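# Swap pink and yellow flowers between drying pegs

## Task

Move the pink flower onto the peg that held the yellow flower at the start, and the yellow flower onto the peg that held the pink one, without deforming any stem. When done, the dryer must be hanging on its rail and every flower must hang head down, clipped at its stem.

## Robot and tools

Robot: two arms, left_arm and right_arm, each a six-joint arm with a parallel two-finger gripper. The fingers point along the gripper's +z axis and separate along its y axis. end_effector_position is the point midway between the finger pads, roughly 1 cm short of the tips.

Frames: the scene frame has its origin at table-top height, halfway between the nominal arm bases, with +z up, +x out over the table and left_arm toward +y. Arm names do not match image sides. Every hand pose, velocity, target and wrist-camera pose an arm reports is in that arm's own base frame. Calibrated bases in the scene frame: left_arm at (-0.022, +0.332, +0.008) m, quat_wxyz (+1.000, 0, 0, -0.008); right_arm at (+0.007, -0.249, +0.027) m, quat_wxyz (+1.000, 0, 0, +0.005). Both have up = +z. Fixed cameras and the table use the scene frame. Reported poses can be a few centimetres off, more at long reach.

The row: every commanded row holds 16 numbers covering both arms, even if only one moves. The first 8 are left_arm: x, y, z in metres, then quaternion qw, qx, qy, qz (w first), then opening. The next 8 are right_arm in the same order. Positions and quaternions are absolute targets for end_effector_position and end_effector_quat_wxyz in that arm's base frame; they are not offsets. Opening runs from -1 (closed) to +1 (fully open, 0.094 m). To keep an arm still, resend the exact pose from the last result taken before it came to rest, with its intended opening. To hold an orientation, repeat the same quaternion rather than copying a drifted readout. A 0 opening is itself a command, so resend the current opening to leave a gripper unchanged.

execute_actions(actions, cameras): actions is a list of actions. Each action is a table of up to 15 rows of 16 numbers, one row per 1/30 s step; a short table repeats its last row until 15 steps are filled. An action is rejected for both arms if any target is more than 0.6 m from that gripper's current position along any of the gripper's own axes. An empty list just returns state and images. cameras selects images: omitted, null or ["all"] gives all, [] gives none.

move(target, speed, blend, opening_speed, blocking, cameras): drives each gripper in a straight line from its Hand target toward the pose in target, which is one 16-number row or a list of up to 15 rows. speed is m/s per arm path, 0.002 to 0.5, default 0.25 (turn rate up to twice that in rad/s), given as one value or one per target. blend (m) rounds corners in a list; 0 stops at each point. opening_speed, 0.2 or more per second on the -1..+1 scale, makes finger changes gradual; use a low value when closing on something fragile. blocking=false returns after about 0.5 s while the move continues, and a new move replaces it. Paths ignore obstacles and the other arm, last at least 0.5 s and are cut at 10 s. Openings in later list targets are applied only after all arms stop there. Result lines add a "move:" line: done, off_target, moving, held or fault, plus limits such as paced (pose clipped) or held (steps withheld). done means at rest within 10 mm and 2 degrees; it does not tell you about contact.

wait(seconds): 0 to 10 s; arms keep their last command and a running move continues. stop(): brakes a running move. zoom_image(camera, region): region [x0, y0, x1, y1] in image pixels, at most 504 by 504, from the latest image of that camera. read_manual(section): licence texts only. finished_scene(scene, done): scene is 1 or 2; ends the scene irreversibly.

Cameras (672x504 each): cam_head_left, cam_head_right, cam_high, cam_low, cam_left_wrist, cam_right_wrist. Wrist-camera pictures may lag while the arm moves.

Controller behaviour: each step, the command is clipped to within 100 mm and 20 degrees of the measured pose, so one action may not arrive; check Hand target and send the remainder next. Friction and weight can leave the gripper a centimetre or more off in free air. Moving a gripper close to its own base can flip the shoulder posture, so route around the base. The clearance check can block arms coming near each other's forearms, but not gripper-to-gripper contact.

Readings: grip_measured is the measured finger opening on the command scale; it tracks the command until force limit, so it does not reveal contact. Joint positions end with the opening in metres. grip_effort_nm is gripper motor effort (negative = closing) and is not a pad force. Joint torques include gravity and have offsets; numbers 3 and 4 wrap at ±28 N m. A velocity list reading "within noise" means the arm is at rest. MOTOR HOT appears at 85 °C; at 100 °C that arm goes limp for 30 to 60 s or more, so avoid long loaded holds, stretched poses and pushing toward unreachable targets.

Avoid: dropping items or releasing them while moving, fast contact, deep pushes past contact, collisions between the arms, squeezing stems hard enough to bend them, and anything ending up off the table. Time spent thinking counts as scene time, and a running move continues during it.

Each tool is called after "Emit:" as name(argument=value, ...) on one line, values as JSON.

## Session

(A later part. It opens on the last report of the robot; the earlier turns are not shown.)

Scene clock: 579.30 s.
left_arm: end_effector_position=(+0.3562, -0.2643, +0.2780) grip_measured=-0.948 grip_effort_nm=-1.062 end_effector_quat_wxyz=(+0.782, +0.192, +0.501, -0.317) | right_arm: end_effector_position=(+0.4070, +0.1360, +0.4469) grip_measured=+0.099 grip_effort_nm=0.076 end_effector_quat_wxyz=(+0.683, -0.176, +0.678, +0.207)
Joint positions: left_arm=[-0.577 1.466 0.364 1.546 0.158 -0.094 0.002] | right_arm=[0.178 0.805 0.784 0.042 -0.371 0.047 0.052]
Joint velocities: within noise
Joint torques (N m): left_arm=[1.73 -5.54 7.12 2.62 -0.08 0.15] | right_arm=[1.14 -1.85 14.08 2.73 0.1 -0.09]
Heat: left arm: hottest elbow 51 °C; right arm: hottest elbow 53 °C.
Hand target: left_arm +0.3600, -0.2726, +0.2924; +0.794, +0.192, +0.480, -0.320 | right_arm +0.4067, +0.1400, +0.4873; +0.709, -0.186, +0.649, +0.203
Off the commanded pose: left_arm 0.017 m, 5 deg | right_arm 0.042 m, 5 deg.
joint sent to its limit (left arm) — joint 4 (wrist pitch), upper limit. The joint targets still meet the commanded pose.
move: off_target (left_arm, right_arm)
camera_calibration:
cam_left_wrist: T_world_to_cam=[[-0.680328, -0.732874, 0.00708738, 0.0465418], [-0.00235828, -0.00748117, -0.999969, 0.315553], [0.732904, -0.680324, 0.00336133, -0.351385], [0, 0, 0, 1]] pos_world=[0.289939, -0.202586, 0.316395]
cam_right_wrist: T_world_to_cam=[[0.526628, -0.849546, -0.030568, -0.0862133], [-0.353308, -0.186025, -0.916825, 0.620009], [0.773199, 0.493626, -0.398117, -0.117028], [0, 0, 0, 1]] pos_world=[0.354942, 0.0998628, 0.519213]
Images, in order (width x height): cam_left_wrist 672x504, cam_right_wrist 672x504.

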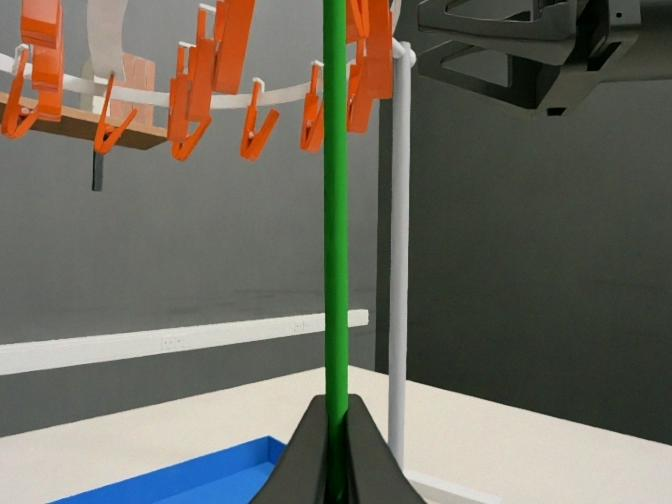

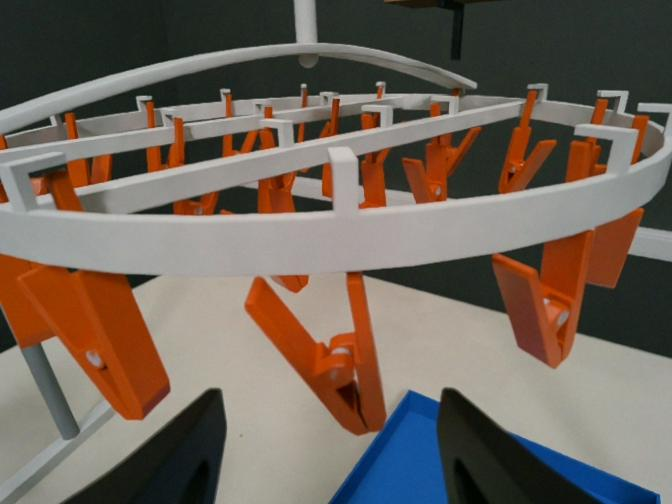

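Emit:
move(target=[[0.3605,-0.2730,0.292,0.8030,0.1873,0.4636,-0.3244,-0.97,0.4095,0.141,0.4885,0.7523,-0.1716,0.5984,0.2157,0.1],[0.3605,-0.2730,0.292,0.8030,0.1873,0.4636,-0.3244,-0.97,0.433,0.156,0.4885,0.7523,-0.1716,0.5984,0.2157,0.1]], speed=0.05, blend=0.01, cameras=["cam_right_wrist"])

Scene clock: 599.23 s.
left_arm: end_effector_position=(+0.3562, -0.2643, +0.2780) grip_measured=-0.948 grip_effort_nm=-1.062 end_effector_quat_wxyz=(+0.782, +0.192, +0.501, -0.317) | right_arm: end_effector_position=(+0.4323, +0.1513, +0.4698) grip_measured=+0.099 grip_effort_nm=0.071 end_effector_quat_wxyz=(+0.742, -0.172, +0.613, +0.209)
Joint positions: left_arm=[-0.577 1.466 0.364 1.546 0.158 -0.094 0.002] | right_arm=[0.218 0.911 0.784 0.328 -0.325 0.065 0.052]
Joint velocities: within noise
Joint torques (N m): left_arm=[1.73 -5.54 7.12 2.62 -0.08 0.15] | right_arm=[1.61 -3.31 11.32 2.62 0.14 0.15]
Heat: left arm: hottest elbow 51 °C; right arm: hottest elbow 56 °C.
Hand target: left_arm +0.3600, -0.2726, +0.2924; +0.794, +0.192, +0.480, -0.320 | right_arm +0.4323, +0.1558, +0.4882; +0.752, -0.172, +0.598, +0.216
Off the commanded pose: left_arm 0.017 m, 5 deg | right_arm 0.019 m, 2 deg.
joint sent to its limit (left arm) — joint 4 (wrist pitch), upper limit. The joint targets still meet the commanded pose.
move: off_target (left_arm, right_arm)
camera_calibration:
cam_right_wrist: T_world_to_cam=[[0.524969, -0.851073, 0.00904479, -0.103468], [-0.196626, -0.131611, -0.971605, 0.602543], [0.828097, 0.508285, -0.236435, -0.236905], [0, 0, 0, 1]] pos_world=[0.368973, 0.111658, 0.530357]
Images, in order (width x height): cam_right_wrist 672x504.

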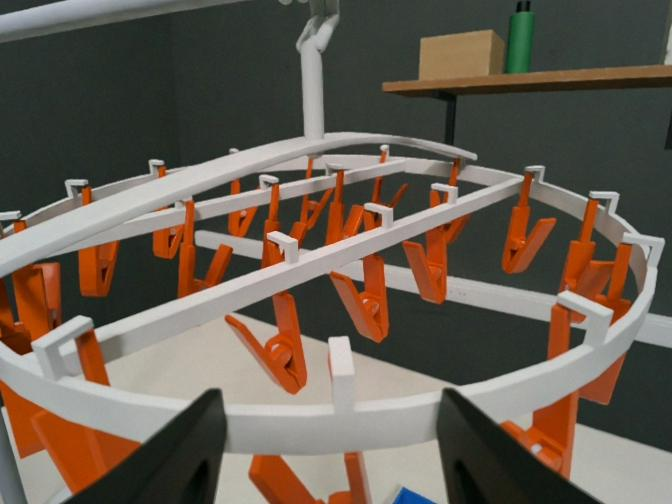

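Emit:
zoom_image(camera="cam_right_wrist", region=[150, 340, 510, 504])

Emit:
zoom_image(camera="cam_head_right", region=[170, 0, 440, 160])

Scaled by 1.400 from the camera's 672x504 image, which has a finer 960x720 frame.

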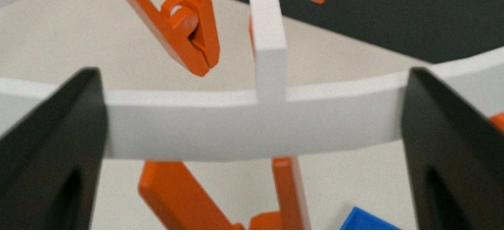

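This scene's latest camera images include none from cam_head_right. They are from: cam_right_wrist. cam_head_right's image comes with the result of a call that names it in "cameras".

Emit:
move(target=[[0.3605,-0.2730,0.292,0.8030,0.1873,0.4636,-0.3244,-0.97,0.408,0.140,0.468,0.7310,-0.1790,0.6243,0.2096,0.1]], speed=0.05, cameras=["cam_right_wrist","cam_head_right"])

Scene clock: 611.27 s.
left_arm: end_effector_position=(+0.3562, -0.2643, +0.2780) grip_measured=-0.948 grip_effort_nm=-1.067 end_effector_quat_wxyz=(+0.782, +0.192, +0.501, -0.317) | right_arm: end_effector_position=(+0.4086, +0.1442, +0.4734) grip_measured=+0.099 grip_effort_nm=0.076 end_effector_quat_wxyz=(+0.733, -0.180, +0.619, +0.214)
Joint positions: left_arm=[-0.577 1.466 0.364 1.546 0.158 -0.094 0.002] | right_arm=[0.199 0.831 0.767 0.245 -0.362 0.065 0.052]
Joint velocities: within noise
Joint torques (N m): left_arm=[1.67 -5.48 7.1 2.63 -0.08 0.16] | right_arm=[-0.03 -3.43 8.57 1.61 -0.07 -0.01]
Heat: left arm: hottest elbow 50 °C; right arm: hottest elbow 56 °C.
Hand target: left_arm +0.3600, -0.2726, +0.2924; +0.794, +0.192, +0.480, -0.320 | right_arm +0.4080, +0.1400, +0.4680; +0.731, -0.179, +0.624, +0.210
Off the commanded pose: left_arm 0.017 m, 5 deg | right_arm 0.007 m, 1 deg.
joint sent to its limit (left arm) — joint 4 (wrist pitch), upper limit. The joint targets still meet the commanded pose.
move: off_target (left_arm)
camera_calibration:
cam_right_wrist: T_world_to_cam=[[0.540702, -0.84117, 0.00868164, -0.104821], [-0.211816, -0.146128, -0.966323, 0.60629], [0.81411, 0.520654, -0.257185, -0.199141], [0, 0, 0, 1]] pos_world=[0.347221, 0.104108, 0.535566]
Images, in order (width x height): cam_head_right 672x504, cam_right_wrist 672x504.

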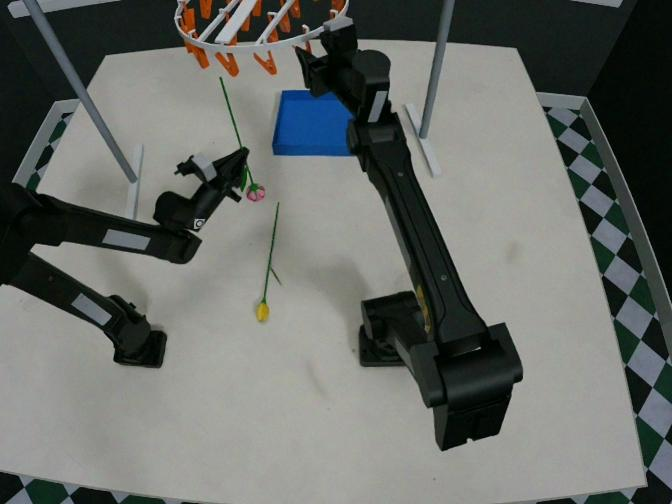

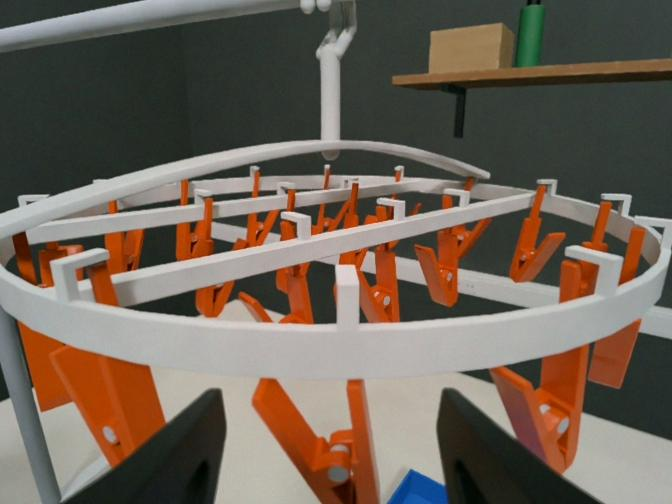

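Emit:
move(target=[[0.3605,-0.2730,0.292,0.8030,0.1873,0.4636,-0.3244,-0.97,0.405,0.136,0.443,0.7200,-0.1826,0.6370,0.2064,0.1]], speed=0.05, cameras=["cam_right_wrist"])

Scene clock: 622.30 s.
left_arm: end_effector_position=(+0.3562, -0.2643, +0.2780) grip_measured=-0.948 grip_effort_nm=-1.062 end_effector_quat_wxyz=(+0.782, +0.192, +0.501, -0.317) | right_arm: end_effector_position=(+0.4063, +0.1405, +0.4475) grip_measured=+0.099 grip_effort_nm=0.066 end_effector_quat_wxyz=(+0.720, -0.180, +0.634, +0.215)
Joint positions: left_arm=[-0.577 1.466 0.364 1.546 0.158 -0.094 0.002] | right_arm=[0.186 0.822 0.719 0.244 -0.377 0.065 0.052]
Joint velocities: within noise
Joint torques (N m): left_arm=[1.73 -5.54 7.12 2.62 -0.09 0.15] | right_arm=[-0.26 -3.19 8.58 1.61 -0.08 -0.11]
Heat: left arm: hottest elbow 50 °C; right arm: hottest elbow 55 °C.
Hand target: left_arm +0.3600, -0.2726, +0.2924; +0.794, +0.192, +0.480, -0.320 | right_arm +0.4051, +0.1360, +0.4431; +0.720, -0.183, +0.637, +0.206
Off the commanded pose: left_arm 0.017 m, 5 deg | right_arm 0.007 m, 1 deg.
joint sent to its limit (left arm) — joint 4 (wrist pitch), upper limit. The joint targets still meet the commanded pose.
move: off_target (left_arm)
camera_calibration:
cam_right_wrist: T_world_to_cam=[[0.542198, -0.840244, -0.00322994, -0.101931], [-0.247993, -0.156351, -0.956062, 0.591796], [0.80282, 0.519176, -0.293148, -0.181072], [0, 0, 0, 1]] pos_world=[0.347397, 0.10089, 0.512383]
Images, in order (width x height): cam_right_wrist 672x504.

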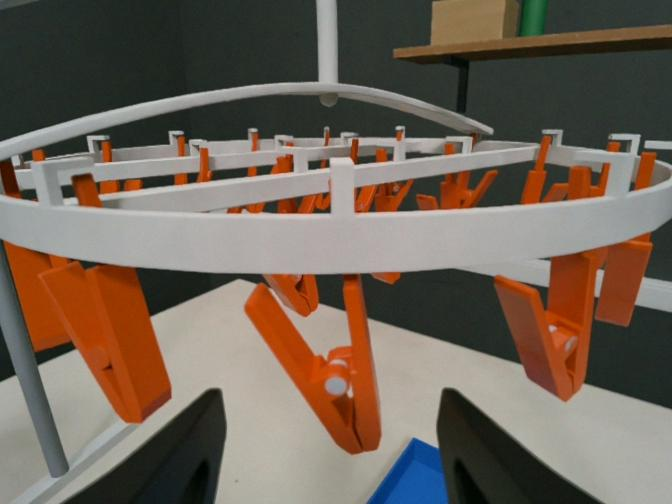

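Emit:
move(target=[[0.3605,-0.2730,0.292,0.8030,0.1873,0.4636,-0.3244,-0.97,0.425,0.150,0.455,0.7200,-0.1826,0.6370,0.2064,0.1]], speed=0.04, cameras=["cam_right_wrist"])

Scene clock: 627.80 s.
left_arm: end_effector_position=(+0.3562, -0.2643, +0.2780) grip_measured=-0.948 grip_effort_nm=-1.067 end_effector_quat_wxyz=(+0.782, +0.192, +0.501, -0.317) | right_arm: end_effector_position=(+0.4213, +0.1447, +0.4283) grip_measured=+0.099 grip_effort_nm=0.076 end_effector_quat_wxyz=(+0.707, -0.174, +0.653, +0.210)
Joint positions: left_arm=[-0.577 1.466 0.364 1.546 0.158 -0.094 0.002] | right_arm=[0.2 0.869 0.719 0.244 -0.347 0.061 0.052]
Joint velocities: within noise
Joint torques (N m): left_arm=[1.67 -5.54 7.1 2.63 -0.08 0.16] | right_arm=[1.32 -2.61 12.98 1.72 0.1 -0.12]
Heat: left arm: hottest elbow 50 °C; right arm: hottest elbow 55 °C.
Hand target: left_arm +0.3600, -0.2726, +0.2924; +0.794, +0.192, +0.480, -0.320 | right_arm +0.4237, +0.1495, +0.4545; +0.720, -0.182, +0.637, +0.206
Off the commanded pose: left_arm 0.017 m, 5 deg | right_arm 0.027 m, 3 deg.
joint sent to its limit (left arm) — joint 4 (wrist pitch), upper limit. The joint targets still meet the commanded pose.
move: off_target (left_arm, right_arm)
camera_calibration:
cam_right_wrist: T_world_to_cam=[[0.52791, -0.849085, -0.0191363, -0.0924499], [-0.293011, -0.160936, -0.942467, 0.591567], [0.797155, 0.503145, -0.333751, -0.178842], [0, 0, 0, 1]] pos_world=[0.364706, 0.10669, 0.496075]
Images, in order (width x height): cam_right_wrist 672x504.

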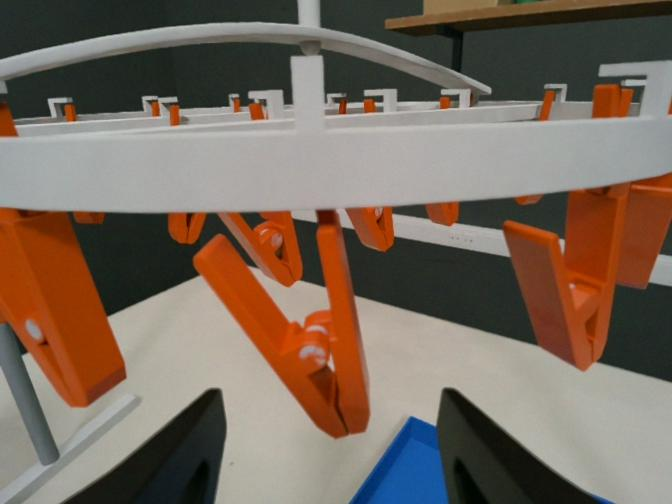

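Emit:
move(target=[[0.3605,-0.2730,0.292,0.8030,0.1873,0.4636,-0.3244,-0.97,0.430,0.1625,0.485,0.7200,-0.1826,0.6370,0.2064,0.1]], speed=0.04, cameras=["cam_right_wrist"])

Scene clock: 640.90 s.
left_arm: end_effector_position=(+0.3562, -0.2643, +0.2780) grip_measured=-0.948 grip_effort_nm=-1.062 end_effector_quat_wxyz=(+0.782, +0.192, +0.501, -0.317) | right_arm: end_effector_position=(+0.4260, +0.1568, +0.4513) grip_measured=+0.099 grip_effort_nm=0.076 end_effector_quat_wxyz=(+0.704, -0.174, +0.656, +0.210)
Joint positions: left_arm=[-0.577 1.466 0.364 1.546 0.158 -0.094 0.002] | right_arm=[0.238 0.882 0.791 0.175 -0.31 0.056 0.052]
Joint velocities: within noise
Joint torques (N m): left_arm=[1.67 -5.54 7.12 2.63 -0.09 0.16] | right_arm=[1.44 -2.9 13.97 1.62 0.1 -0.11]
Heat: left arm: hottest elbow 50 °C; right arm: hottest elbow 57 °C.
Hand target: left_arm +0.3600, -0.2726, +0.2924; +0.794, +0.192, +0.480, -0.320 | right_arm +0.4280, +0.1617, +0.4841; +0.720, -0.182, +0.637, +0.207
Off the commanded pose: left_arm 0.017 m, 5 deg | right_arm 0.034 m, 3 deg.
joint sent to its limit (left arm) — joint 4 (wrist pitch), upper limit. The joint targets still meet the commanded pose.
move: off_target (left_arm, right_arm)
camera_calibration:
cam_right_wrist: T_world_to_cam=[[0.527858, -0.849086, -0.0204778, -0.0835791], [-0.300004, -0.163841, -0.939763, 0.618795], [0.794584, 0.502204, -0.341214, -0.176305], [0, 0, 0, 1]] pos_world=[0.369848, 0.118959, 0.519652]
Images, in order (width x height): cam_right_wrist 672x504.

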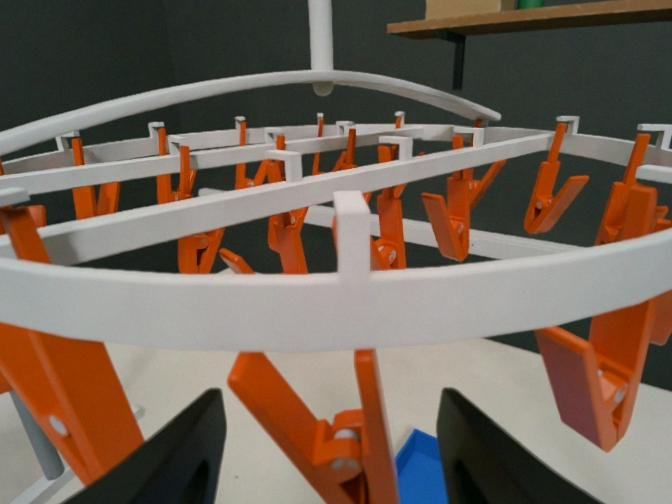

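Emit:
move(target=[[0.3605,-0.2730,0.292,0.8030,0.1873,0.4636,-0.3244,-0.97,0.4385,0.1725,0.4845,0.7200,-0.1826,0.6370,0.2064,0.1]], speed=0.04, cameras=["cam_right_wrist","cam_left_wrist"])

Scene clock: 649.13 s.
left_arm: end_effector_position=(+0.3562, -0.2643, +0.2780) grip_measured=-0.948 grip_effort_nm=-1.067 end_effector_quat_wxyz=(+0.782, +0.192, +0.501, -0.317) | right_arm: end_effector_position=(+0.4341, +0.1663, +0.4464) grip_measured=+0.099 grip_effort_nm=0.071 end_effector_quat_wxyz=(+0.699, -0.174, +0.662, +0.209)
Joint positions: left_arm=[-0.577 1.466 0.364 1.546 0.158 -0.094 0.002] | right_arm=[0.263 0.913 0.805 0.174 -0.285 0.052 0.052]
Joint velocities: within noise
Joint torques (N m): left_arm=[1.67 -5.54 7.13 2.62 -0.08 0.16] | right_arm=[1.44 -3.55 13.97 2.26 0.1 -0.15]
Heat: left arm: hottest elbow 50 °C; right arm: hottest elbow 60 °C.
Hand target: left_arm +0.3600, -0.2726, +0.2924; +0.794, +0.192, +0.480, -0.320 | right_arm +0.4360, +0.1714, +0.4835; +0.720, -0.182, +0.637, +0.207
Off the commanded pose: left_arm 0.017 m, 5 deg | right_arm 0.039 m, 4 deg.
joint sent to its limit (left arm) — joint 4 (wrist pitch), upper limit. The joint targets still meet the commanded pose.
move: off_target (left_arm, right_arm)
camera_calibration:
cam_left_wrist: T_world_to_cam=[[-0.680328, -0.732874, 0.00708738, 0.0465418], [-0.00235828, -0.00748117, -0.999969, 0.315553], [0.732904, -0.680324, 0.00336133, -0.351385], [0, 0, 0, 1]] pos_world=[0.289939, -0.202586, 0.316395]
cam_right_wrist: T_world_to_cam=[[0.527373, -0.849281, -0.0244904, -0.0778219], [-0.314901, -0.168609, -0.934028, 0.622921], [0.789123, 0.500294, -0.356359, -0.179789], [0, 0, 0, 1]] pos_world=[0.379075, 0.128884, 0.515851]
Images, in order (width x height): cam_left_wrist 672x504, cam_right_wrist 672x504.

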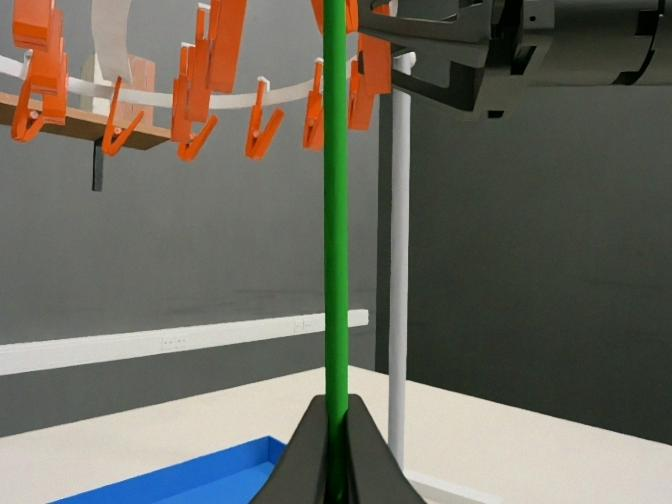

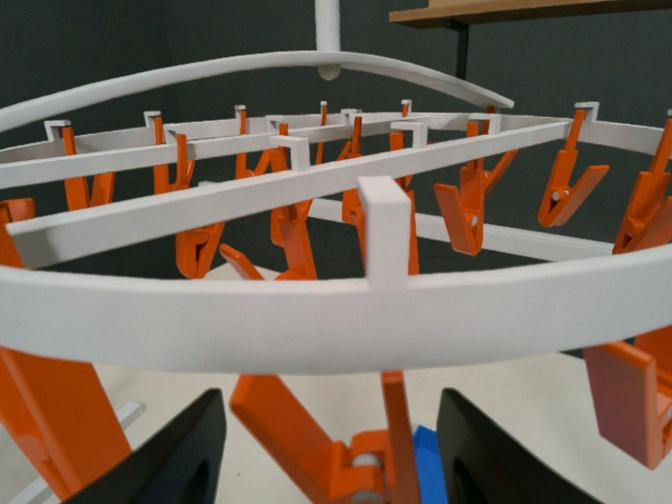

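Emit:
move(target=[0.3605,-0.2730,0.292,0.8030,0.1873,0.4636,-0.3244,-0.97,0.4385,0.1725,0.4845,0.7200,-0.1826,0.6370,0.2064,-0.35], opening_speed=0.3, cameras=["cam_right_wrist"])

Emit:
move(target=[0.3605,-0.2730,0.292,0.8030,0.1873,0.4636,-0.3244,-0.97,0.4385,0.1725,0.4845,0.7200,-0.1826,0.6370,0.2064,-0.68], opening_speed=0.25, cameras=["cam_right_wrist","cam_left_wrist","cam_high"])

Scene clock: 654.90 s.
left_arm: end_effector_position=(+0.3562, -0.2643, +0.2780) grip_measured=-0.948 grip_effort_nm=-1.062 end_effector_quat_wxyz=(+0.782, +0.192, +0.501, -0.317) | right_arm: end_effector_position=(+0.4341, +0.1665, +0.4469) grip_measured=-0.348 grip_effort_nm=-0.085 end_effector_quat_wxyz=(+0.699, -0.174, +0.661, +0.209)
Joint positions: left_arm=[-0.577 1.466 0.364 1.546 0.158 -0.094 0.002] | right_arm=[0.263 0.913 0.806 0.174 -0.285 0.052 0.031]
Joint velocities: within noise
Joint torques (N m): left_arm=[1.73 -5.6 7.09 2.62 -0.08 0.16] | right_arm=[1.26 -3.43 13.96 2.26 0.11 -0.11]
Heat: left arm: hottest elbow 50 °C; right arm: hottest elbow 61 °C.
Hand target: left_arm +0.3600, -0.2726, +0.2924; +0.794, +0.192, +0.480, -0.320 | right_arm +0.4361, +0.1715, +0.4835; +0.720, -0.182, +0.637, +0.207
Off the commanded pose: left_arm 0.017 m, 5 deg | right_arm 0.038 m, 4 deg.
joint sent to its limit (left arm) — joint 4 (wrist pitch), upper limit. The joint targets still meet the commanded pose.
move: off_target (left_arm, right_arm)
camera_calibration:
cam_right_wrist: T_world_to_cam=[[0.52736, -0.849316, -0.0235335, -0.078123], [-0.313857, -0.168992, -0.93431, 0.623115], [0.789548, 0.500104, -0.355683, -0.180124], [0, 0, 0, 1]] pos_world=[0.378985, 0.129031, 0.516277]
Images, in order (width x height): cam_right_wrist 672x504.

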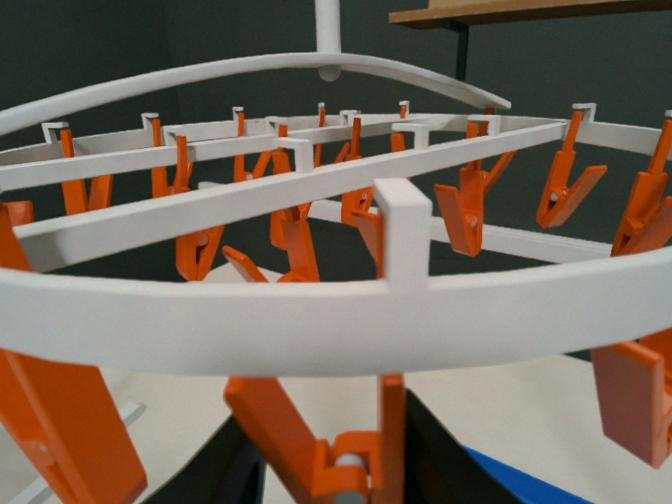

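Scene clock: 656.43 s.
left_arm: end_effector_position=(+0.3562, -0.2643, +0.2780) grip_measured=-0.948 grip_effort_nm=-1.067 end_effector_quat_wxyz=(+0.782, +0.192, +0.501, -0.317) | right_arm: end_effector_position=(+0.4341, +0.1665, +0.4469) grip_measured=-0.571 grip_effort_nm=-1.028 end_effector_quat_wxyz=(+0.699, -0.174, +0.661, +0.209)
Joint positions: left_arm=[-0.577 1.466 0.364 1.546 0.158 -0.094 0.002] | right_arm=[0.263 0.913 0.806 0.174 -0.285 0.052 0.02]
Joint velocities: within noise
Joint torques (N m): left_arm=[1.73 -5.54 7.12 2.63 -0.08 0.15] | right_arm=[1.44 -3.66 13.98 2.28 0.09 -0.12]
Heat: left arm: hottest elbow 50 °C; right arm: hottest elbow 61 °C.
Hand target: left_arm +0.3600, -0.2726, +0.2924; +0.794, +0.192, +0.480, -0.320 | right_arm +0.4360, +0.1715, +0.4835; +0.720, -0.182, +0.637, +0.207
Off the commanded pose: left_arm 0.017 m, 5 deg | right_arm 0.038 m, 4 deg.
joint sent to its limit (left arm) — joint 4 (wrist pitch), upper limit. The joint targets still meet the commanded pose.
move: off_target (left_arm, right_arm)
camera_calibration:
cam_left_wrist: T_world_to_cam=[[-0.680328, -0.732874, 0.00708738, 0.0465418], [-0.00235828, -0.00748117, -0.999969, 0.315553], [0.732904, -0.680324, 0.00336133, -0.351385], [0, 0, 0, 1]] pos_world=[0.289939, -0.202586, 0.316395]
cam_right_wrist: T_world_to_cam=[[0.52736, -0.849316, -0.0235335, -0.078123], [-0.313857, -0.168992, -0.93431, 0.623115], [0.789548, 0.500104, -0.355683, -0.180124], [0, 0, 0, 1]] pos_world=[0.378985, 0.129031, 0.516277]
Images, in order (width x height): cam_high 672x504, cam_left_wrist 672x504, cam_right_wrist 672x504.

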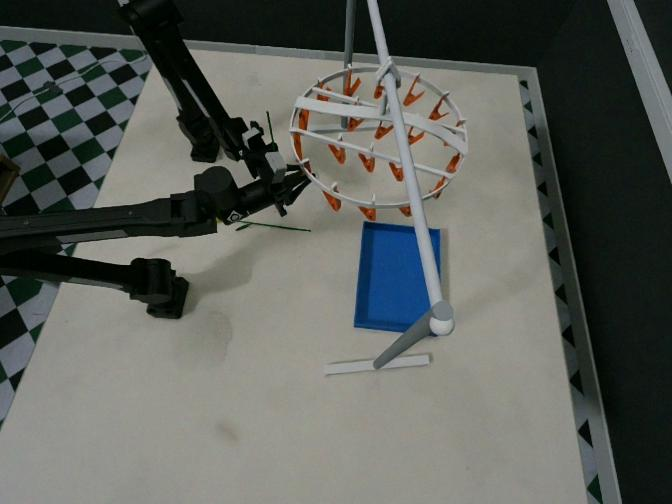

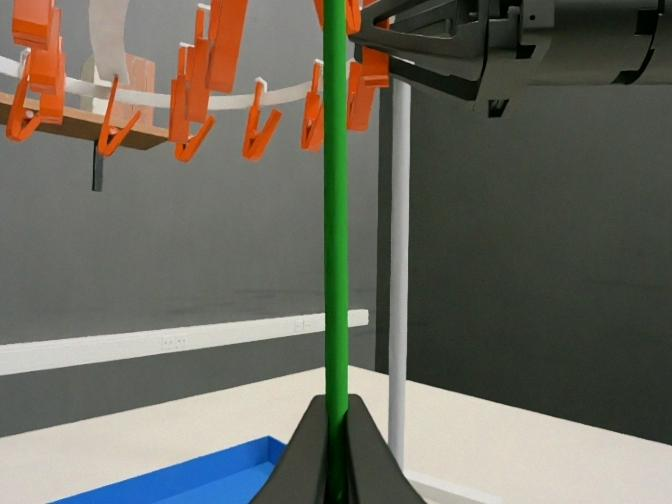

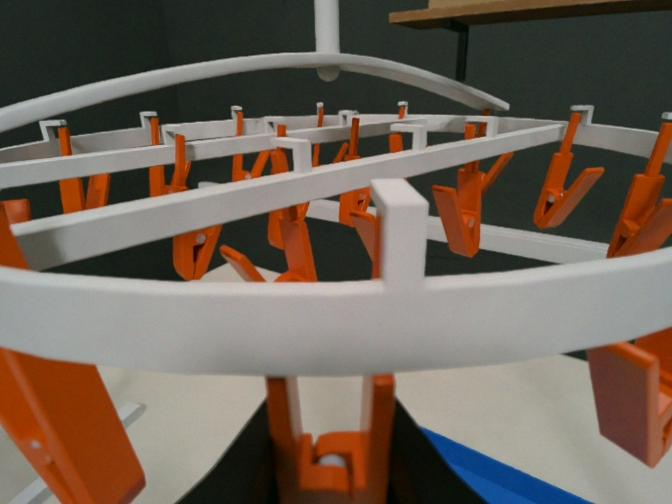

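Emit:
move(target=[[0.370,-0.285,0.215,0.8030,0.1873,0.4636,-0.3244,-0.97,0.4385,0.1725,0.4845,0.7200,-0.1826,0.6370,0.2064,-0.68],[0.474,-0.404,0.212,0.8030,0.1873,0.4636,-0.3244,-0.97,0.4385,0.1725,0.4845,0.7200,-0.1826,0.6370,0.2064,-0.68]], speed=[0.06,0.08], blend=0.015, cameras=["cam_left_wrist","cam_high","cam_head_right"])

Scene clock: 672.40 s.
left_arm: end_effector_position=(+0.4714, -0.3936, +0.2021) grip_measured=-0.948 grip_effort_nm=-1.067 end_effector_quat_wxyz=(+0.773, +0.200, +0.515, -0.313) | right_arm: end_effector_position=(+0.4341, +0.1665, +0.4469) grip_measured=-0.571 grip_effort_nm=-1.033 end_effector_quat_wxyz=(+0.699, -0.174, +0.661, +0.209)
Joint positions: left_arm=[-0.674 1.964 0.82 1.546 0.076 -0.046 0.002] | right_arm=[0.263 0.913 0.806 0.174 -0.285 0.052 0.02]
Joint velocities: within noise
Joint torques (N m): left_arm=[1.79 -11.63 6.87 2.69 -0.09 0.16] | right_arm=[1.26 -3.25 13.97 2.3 0.09 -0.11]
Heat: left arm: hottest elbow 50 °C; right arm: hottest elbow 63 °C.
Hand target: left_arm +0.4735, -0.4038, +0.2122; +0.784, +0.199, +0.496, -0.316 | right_arm +0.4360, +0.1715, +0.4835; +0.720, -0.182, +0.637, +0.207
Off the commanded pose: left_arm 0.015 m, 7 deg | right_arm 0.038 m, 4 deg.
joint sent to its limit (left arm) — joint 4 (wrist pitch), upper limit. The joint targets are off in orientation, not in position.
move: off_target (left_arm, right_arm)
camera_calibration:
cam_left_wrist: T_world_to_cam=[[-0.682551, -0.730833, 0.00250327, 0.0334992], [-0.0267656, 0.0215741, -0.999409, 0.261818], [0.730347, -0.682215, -0.0342866, -0.515426], [0, 0, 0, 1]] pos_world=[0.406313, -0.332798, 0.243907]
Images, in order (width x height): cam_head_right 672x504, cam_high 672x504, cam_left_wrist 672x504.

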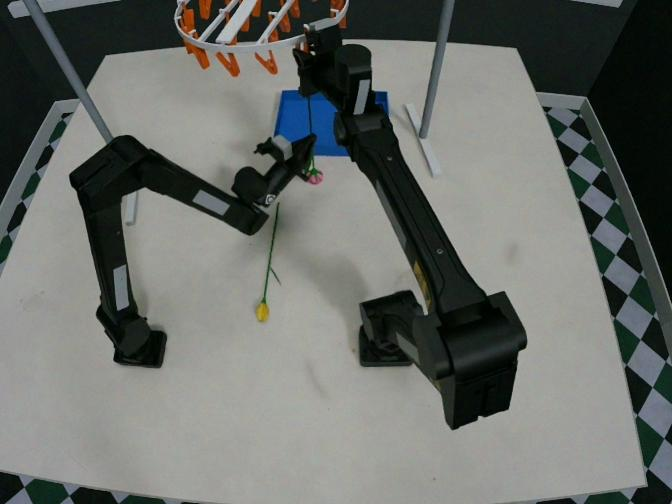

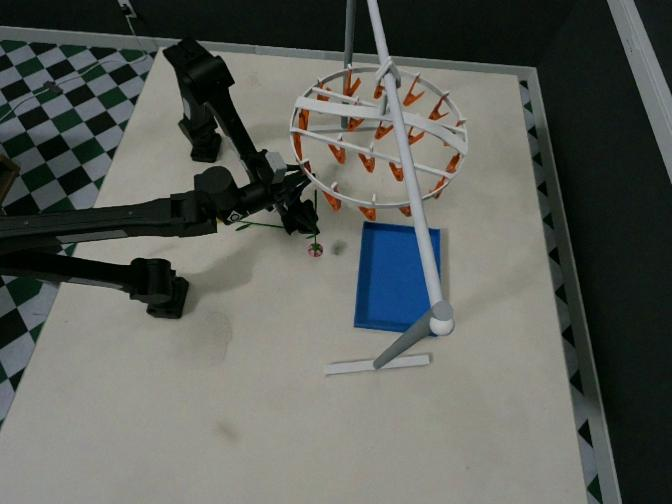

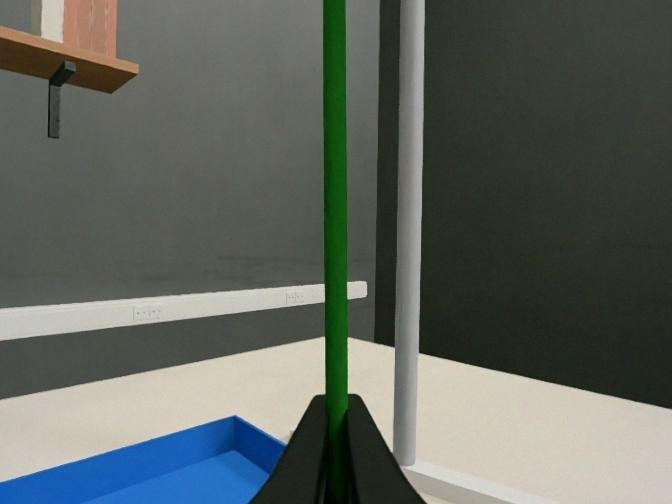

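Emit:
execute_actions(actions=[])

Emit:
zoom_image(camera="cam_high", region=[270, 140, 350, 260])

Emit:
zoom_image(camera="cam_low", region=[300, 120, 460, 300])

Emit:
zoom_image(camera="cam_head_left", region=[260, 20, 400, 200])

Scene clock: 681.87 s.
left_arm: end_effector_position=(+0.4717, -0.3937, +0.2026) grip_measured=-0.948 grip_effort_nm=-1.067 end_effector_quat_wxyz=(+0.773, +0.200, +0.514, -0.313) | right_arm: end_effector_position=(+0.4341, +0.1665, +0.4469) grip_measured=-0.571 grip_effort_nm=-1.033 end_effector_quat_wxyz=(+0.699, -0.174, +0.661, +0.209)
Joint positions: left_arm=[-0.674 1.964 0.821 1.546 0.075 -0.045 0.002] | right_arm=[0.263 0.913 0.806 0.174 -0.285 0.052 0.02]
Joint velocities: within noise
Joint torques (N m): left_arm=[1.73 -11.58 6.78 2.69 -0.09 0.16] | right_arm=[1.38 -3.37 13.98 2.28 0.1 -0.13]
Heat: left arm: hottest elbow 49 °C; right arm: hottest elbow 65 °C.
Hand target: left_arm +0.4736, -0.4038, +0.2123; +0.784, +0.199, +0.496, -0.316 | right_arm +0.4360, +0.1715, +0.4835; +0.720, -0.182, +0.637, +0.207
Tool commands: left_gripper/opening=-0.97 right_gripper/opening=-0.68
Off the commanded pose: left_arm 0.014 m, 7 deg | right_arm 0.038 m, 4 deg.
camera_calibration:
cam_left_wrist: T_world_to_cam=[[-0.68208, -0.731275, 0.00186141, 0.0333196], [-0.0254972, 0.0212379, -0.999449, 0.261547], [0.730833, -0.681752, -0.0331314, -0.515979], [0, 0, 0, 1]] pos_world=[0.40649, -0.332958, 0.244246]
cam_right_wrist: T_world_to_cam=[[0.52736, -0.849316, -0.0235335, -0.078123], [-0.313857, -0.168992, -0.93431, 0.623115], [0.789548, 0.500104, -0.355683, -0.180124], [0, 0, 0, 1]] pos_world=[0.378985, 0.129031, 0.516277]

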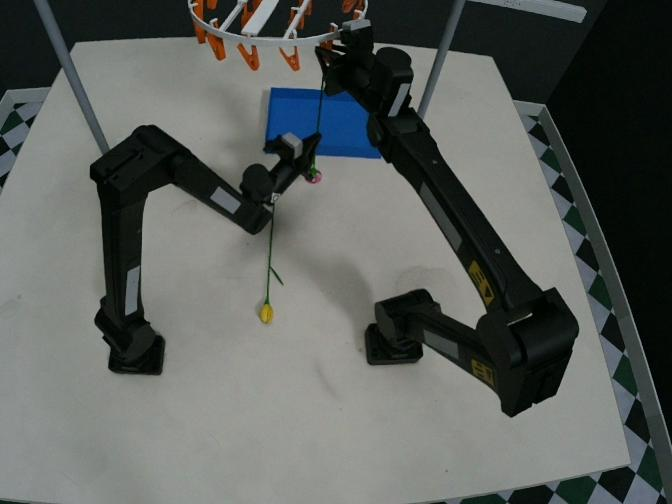

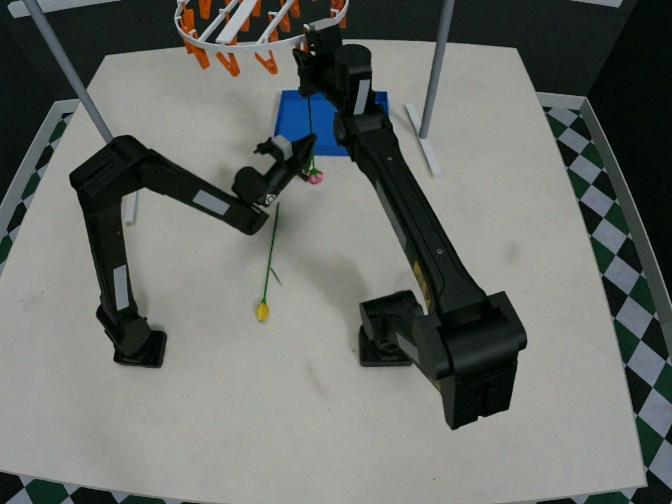

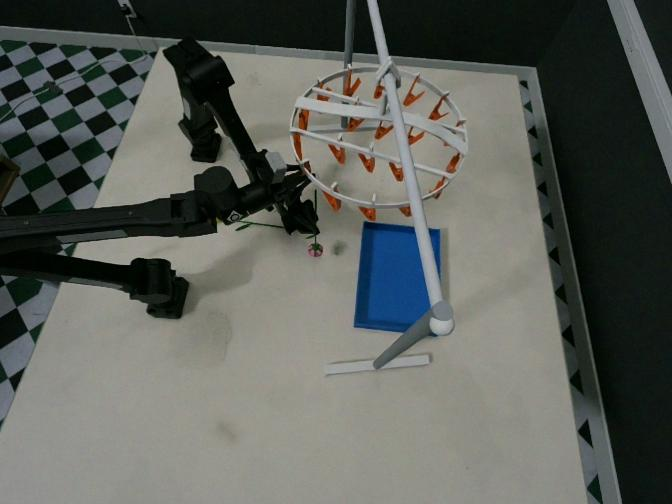

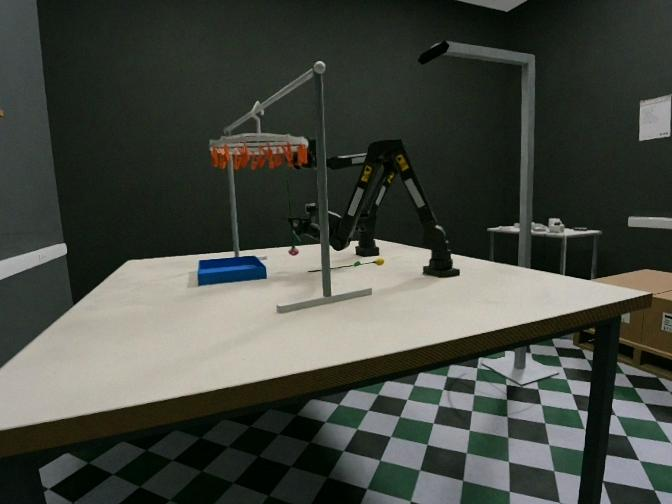

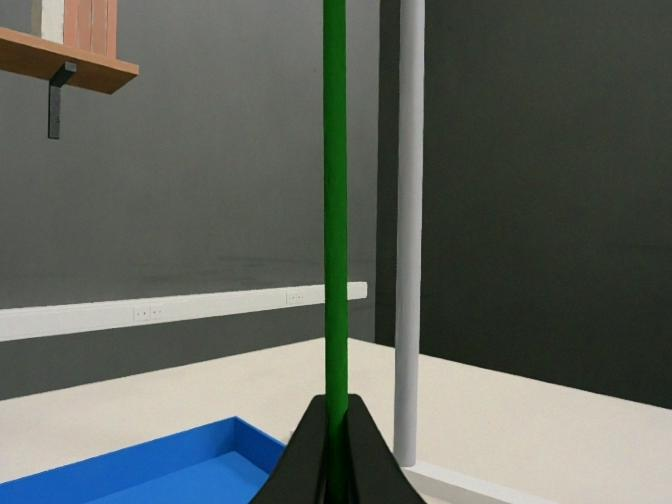

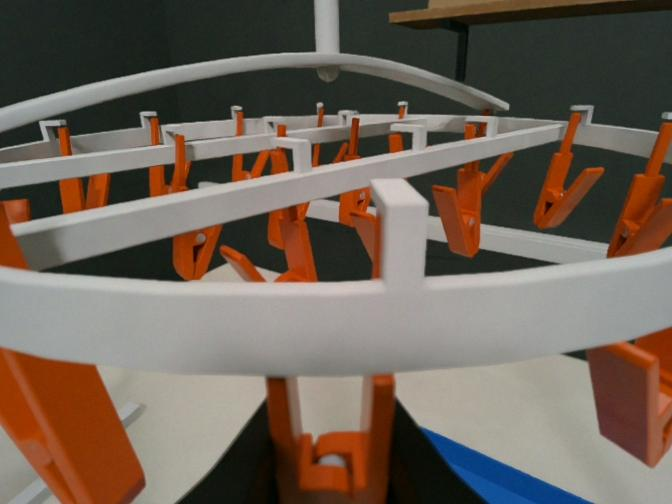

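Scaled by 4.200 from the camera's 672x504 image, which has a finer 960x720 frame.

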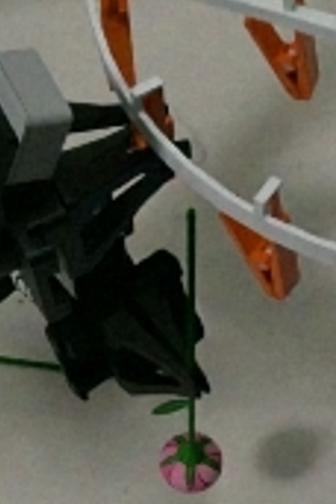

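Scaled by 2.800 from the camera's 672x504 image, which has a finer 960x720 frame.

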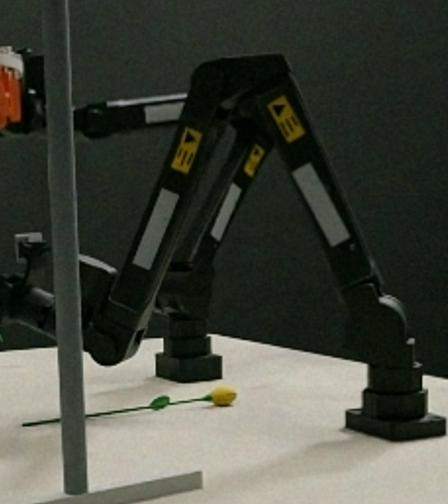

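Scaled by 2.800 from the camera's 672x504 image, which has a finer 960x720 frame.

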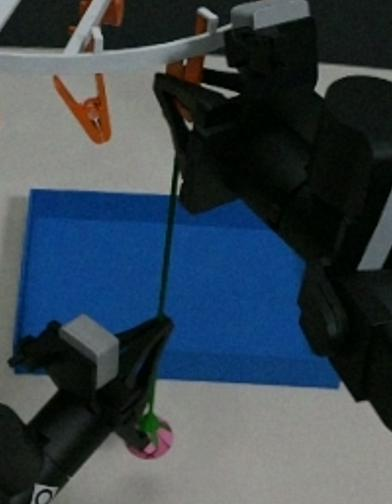

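Emit:
zoom_image(camera="cam_high", region=[285, 150, 335, 200])

Emit:
zoom_image(camera="cam_head_left", region=[300, 25, 350, 95])

Emit:
zoom_image(camera="cam_head_right", region=[280, 20, 340, 190])

Emit:
zoom_image(camera="cam_low", region=[270, 130, 330, 210])

Scaled by 10.080 from the camera's 672x504 image, which has a finer 960x720 frame.

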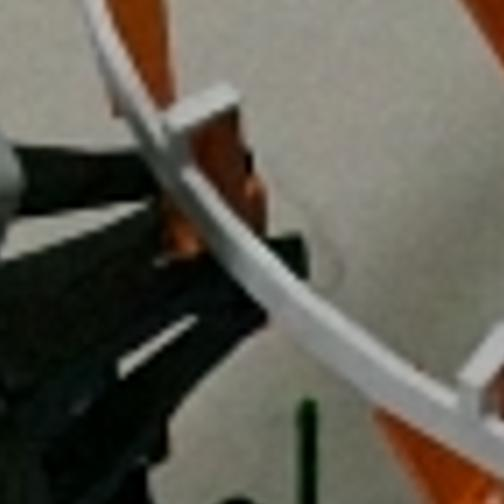

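Scaled by 7.200 from the camera's 672x504 image, which has a finer 960x720 frame.

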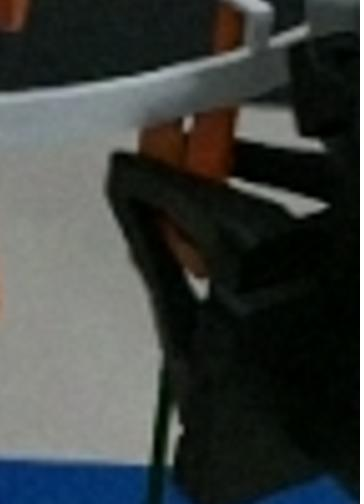

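Scaled by 2.965 from the camera's 672x504 image, which has a finer 960x720 frame.

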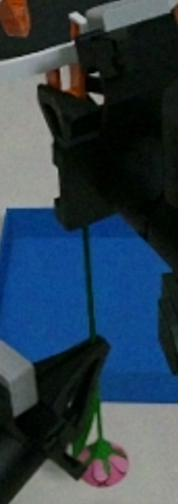

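Scaled by 6.300 from the camera's 672x504 image, which has a finer 960x720 frame.

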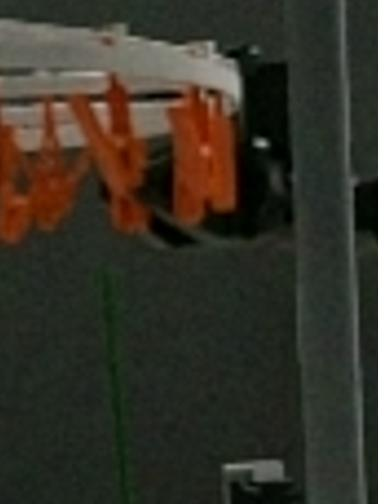

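Emit:
move(target=[[0.4985,-0.396,0.214,0.8030,0.1873,0.4636,-0.3244,-0.97,0.4385,0.1725,0.4845,0.7200,-0.1826,0.6370,0.2064,-0.68]], speed=0.05, cameras=["cam_high","cam_head_left"])

Emit:
zoom_image(camera="cam_high", region=[285, 150, 335, 200])

Scene clock: 739.60 s.
left_arm: end_effector_position=(+0.4882, -0.3954, +0.2046) grip_measured=-0.948 grip_effort_nm=-1.072 end_effector_quat_wxyz=(+0.778, +0.205, +0.504, -0.315) | right_arm: end_effector_position=(+0.4341, +0.1665, +0.4469) grip_measured=-0.571 grip_effort_nm=-1.033 end_effector_quat_wxyz=(+0.699, -0.174, +0.661, +0.209)
Joint positions: left_arm=[-0.65 1.992 0.87 1.546 0.11 -0.048 0.002] | right_arm=[0.263 0.913 0.806 0.174 -0.285 0.052 0.02]
Joint velocities: within noise
Joint torques (N m): left_arm=[3.25 -12.1 6.97 2.66 0.09 -0.05] | right_arm=[1.26 -3.25 13.97 2.24 0.09 -0.12]
Heat: left arm: hottest elbow 49 °C; right arm: hottest elbow 70 °C.
Hand target: left_arm +0.4981, -0.3958, +0.2143; +0.789, +0.197, +0.488, -0.318 | right_arm +0.4360, +0.1715, +0.4835; +0.720, -0.182, +0.637, +0.207
Off the commanded pose: left_arm 0.014 m, 6 deg | right_arm 0.038 m, 4 deg.
joint sent to its limit (left arm) — joint 4 (wrist pitch), upper limit. The joint targets are off in orientation, not in position.
move: off_target (left_arm, right_arm)
Images, in order (width x height): cam_head_left 672x504, cam_high 672x504.

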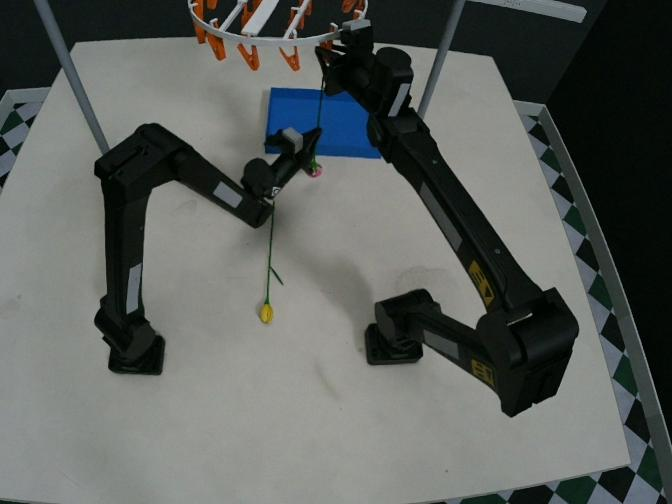

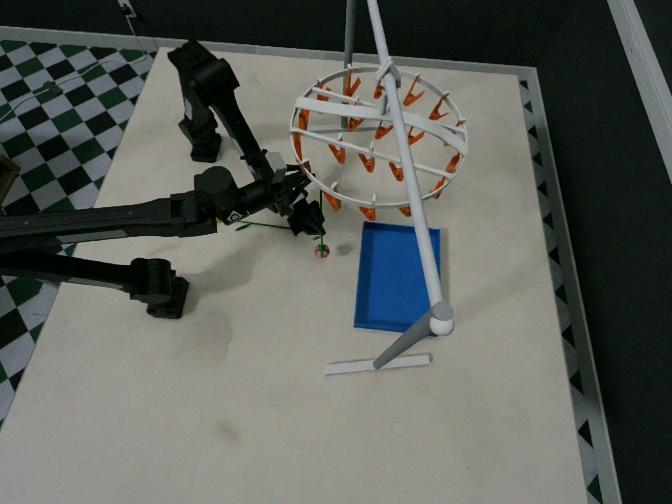

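Scaled by 10.080 from the camera's 672x504 image, which has a finer 960x720 frame.

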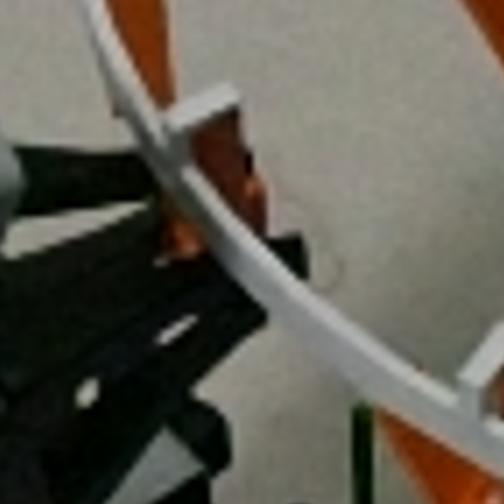

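Emit:
move(target=[[0.5015,-0.389,0.270,0.8030,0.1873,0.4636,-0.3244,-0.97,0.4385,0.1725,0.4845,0.7200,-0.1826,0.6370,0.2064,-0.68]], speed=0.05, cameras=["cam_right_wrist","cam_head_left"])

Scene clock: 743.70 s.
left_arm: end_effector_position=(+0.4906, -0.3897, +0.2416) grip_measured=-0.948 grip_effort_nm=-1.067 end_effector_quat_wxyz=(+0.790, +0.197, +0.484, -0.321) | right_arm: end_effector_position=(+0.4341, +0.1665, +0.4469) grip_measured=-0.571 grip_effort_nm=-1.038 end_effector_quat_wxyz=(+0.699, -0.174, +0.661, +0.209)
Joint positions: left_arm=[-0.638 1.929 0.879 1.525 0.121 -0.061 0.002] | right_arm=[0.263 0.913 0.806 0.174 -0.285 0.052 0.02]
Joint velocities: within noise
Joint torques (N m): left_arm=[3.43 -14.62 7.62 1.35 0.11 -0.06] | right_arm=[1.32 -3.43 13.98 2.28 0.09 -0.1]
Heat: left arm: hottest elbow 49 °C; right arm: hottest elbow 70 °C.
Hand target: left_arm +0.5001, -0.3882, +0.2698; +0.803, +0.188, +0.464, -0.324 | right_arm +0.4360, +0.1715, +0.4835; +0.720, -0.182, +0.637, +0.207
Off the commanded pose: left_arm 0.030 m, 3 deg | right_arm 0.038 m, 4 deg.
move: off_target (left_arm, right_arm)
camera_calibration:
cam_right_wrist: T_world_to_cam=[[0.52736, -0.849316, -0.0235335, -0.078123], [-0.313857, -0.168992, -0.93431, 0.623115], [0.789548, 0.500104, -0.355683, -0.180124], [0, 0, 0, 1]] pos_world=[0.378985, 0.129031, 0.516277]
Images, in order (width x height): cam_head_left 672x504, cam_right_wrist 672x504.

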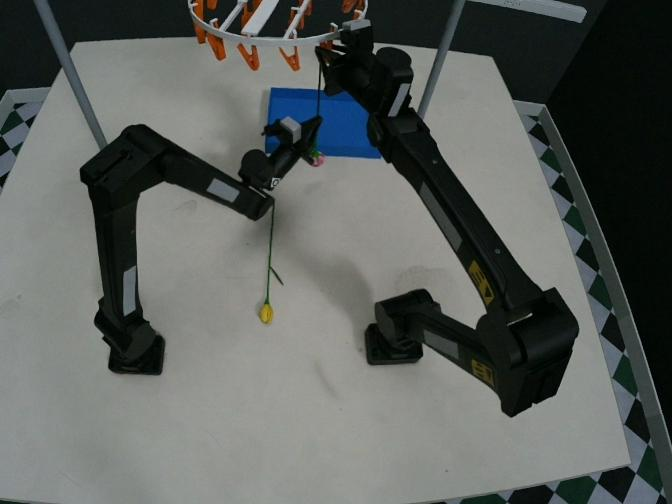

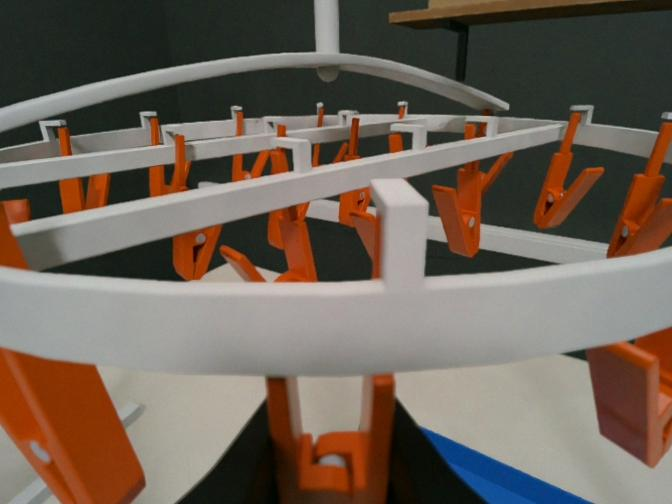

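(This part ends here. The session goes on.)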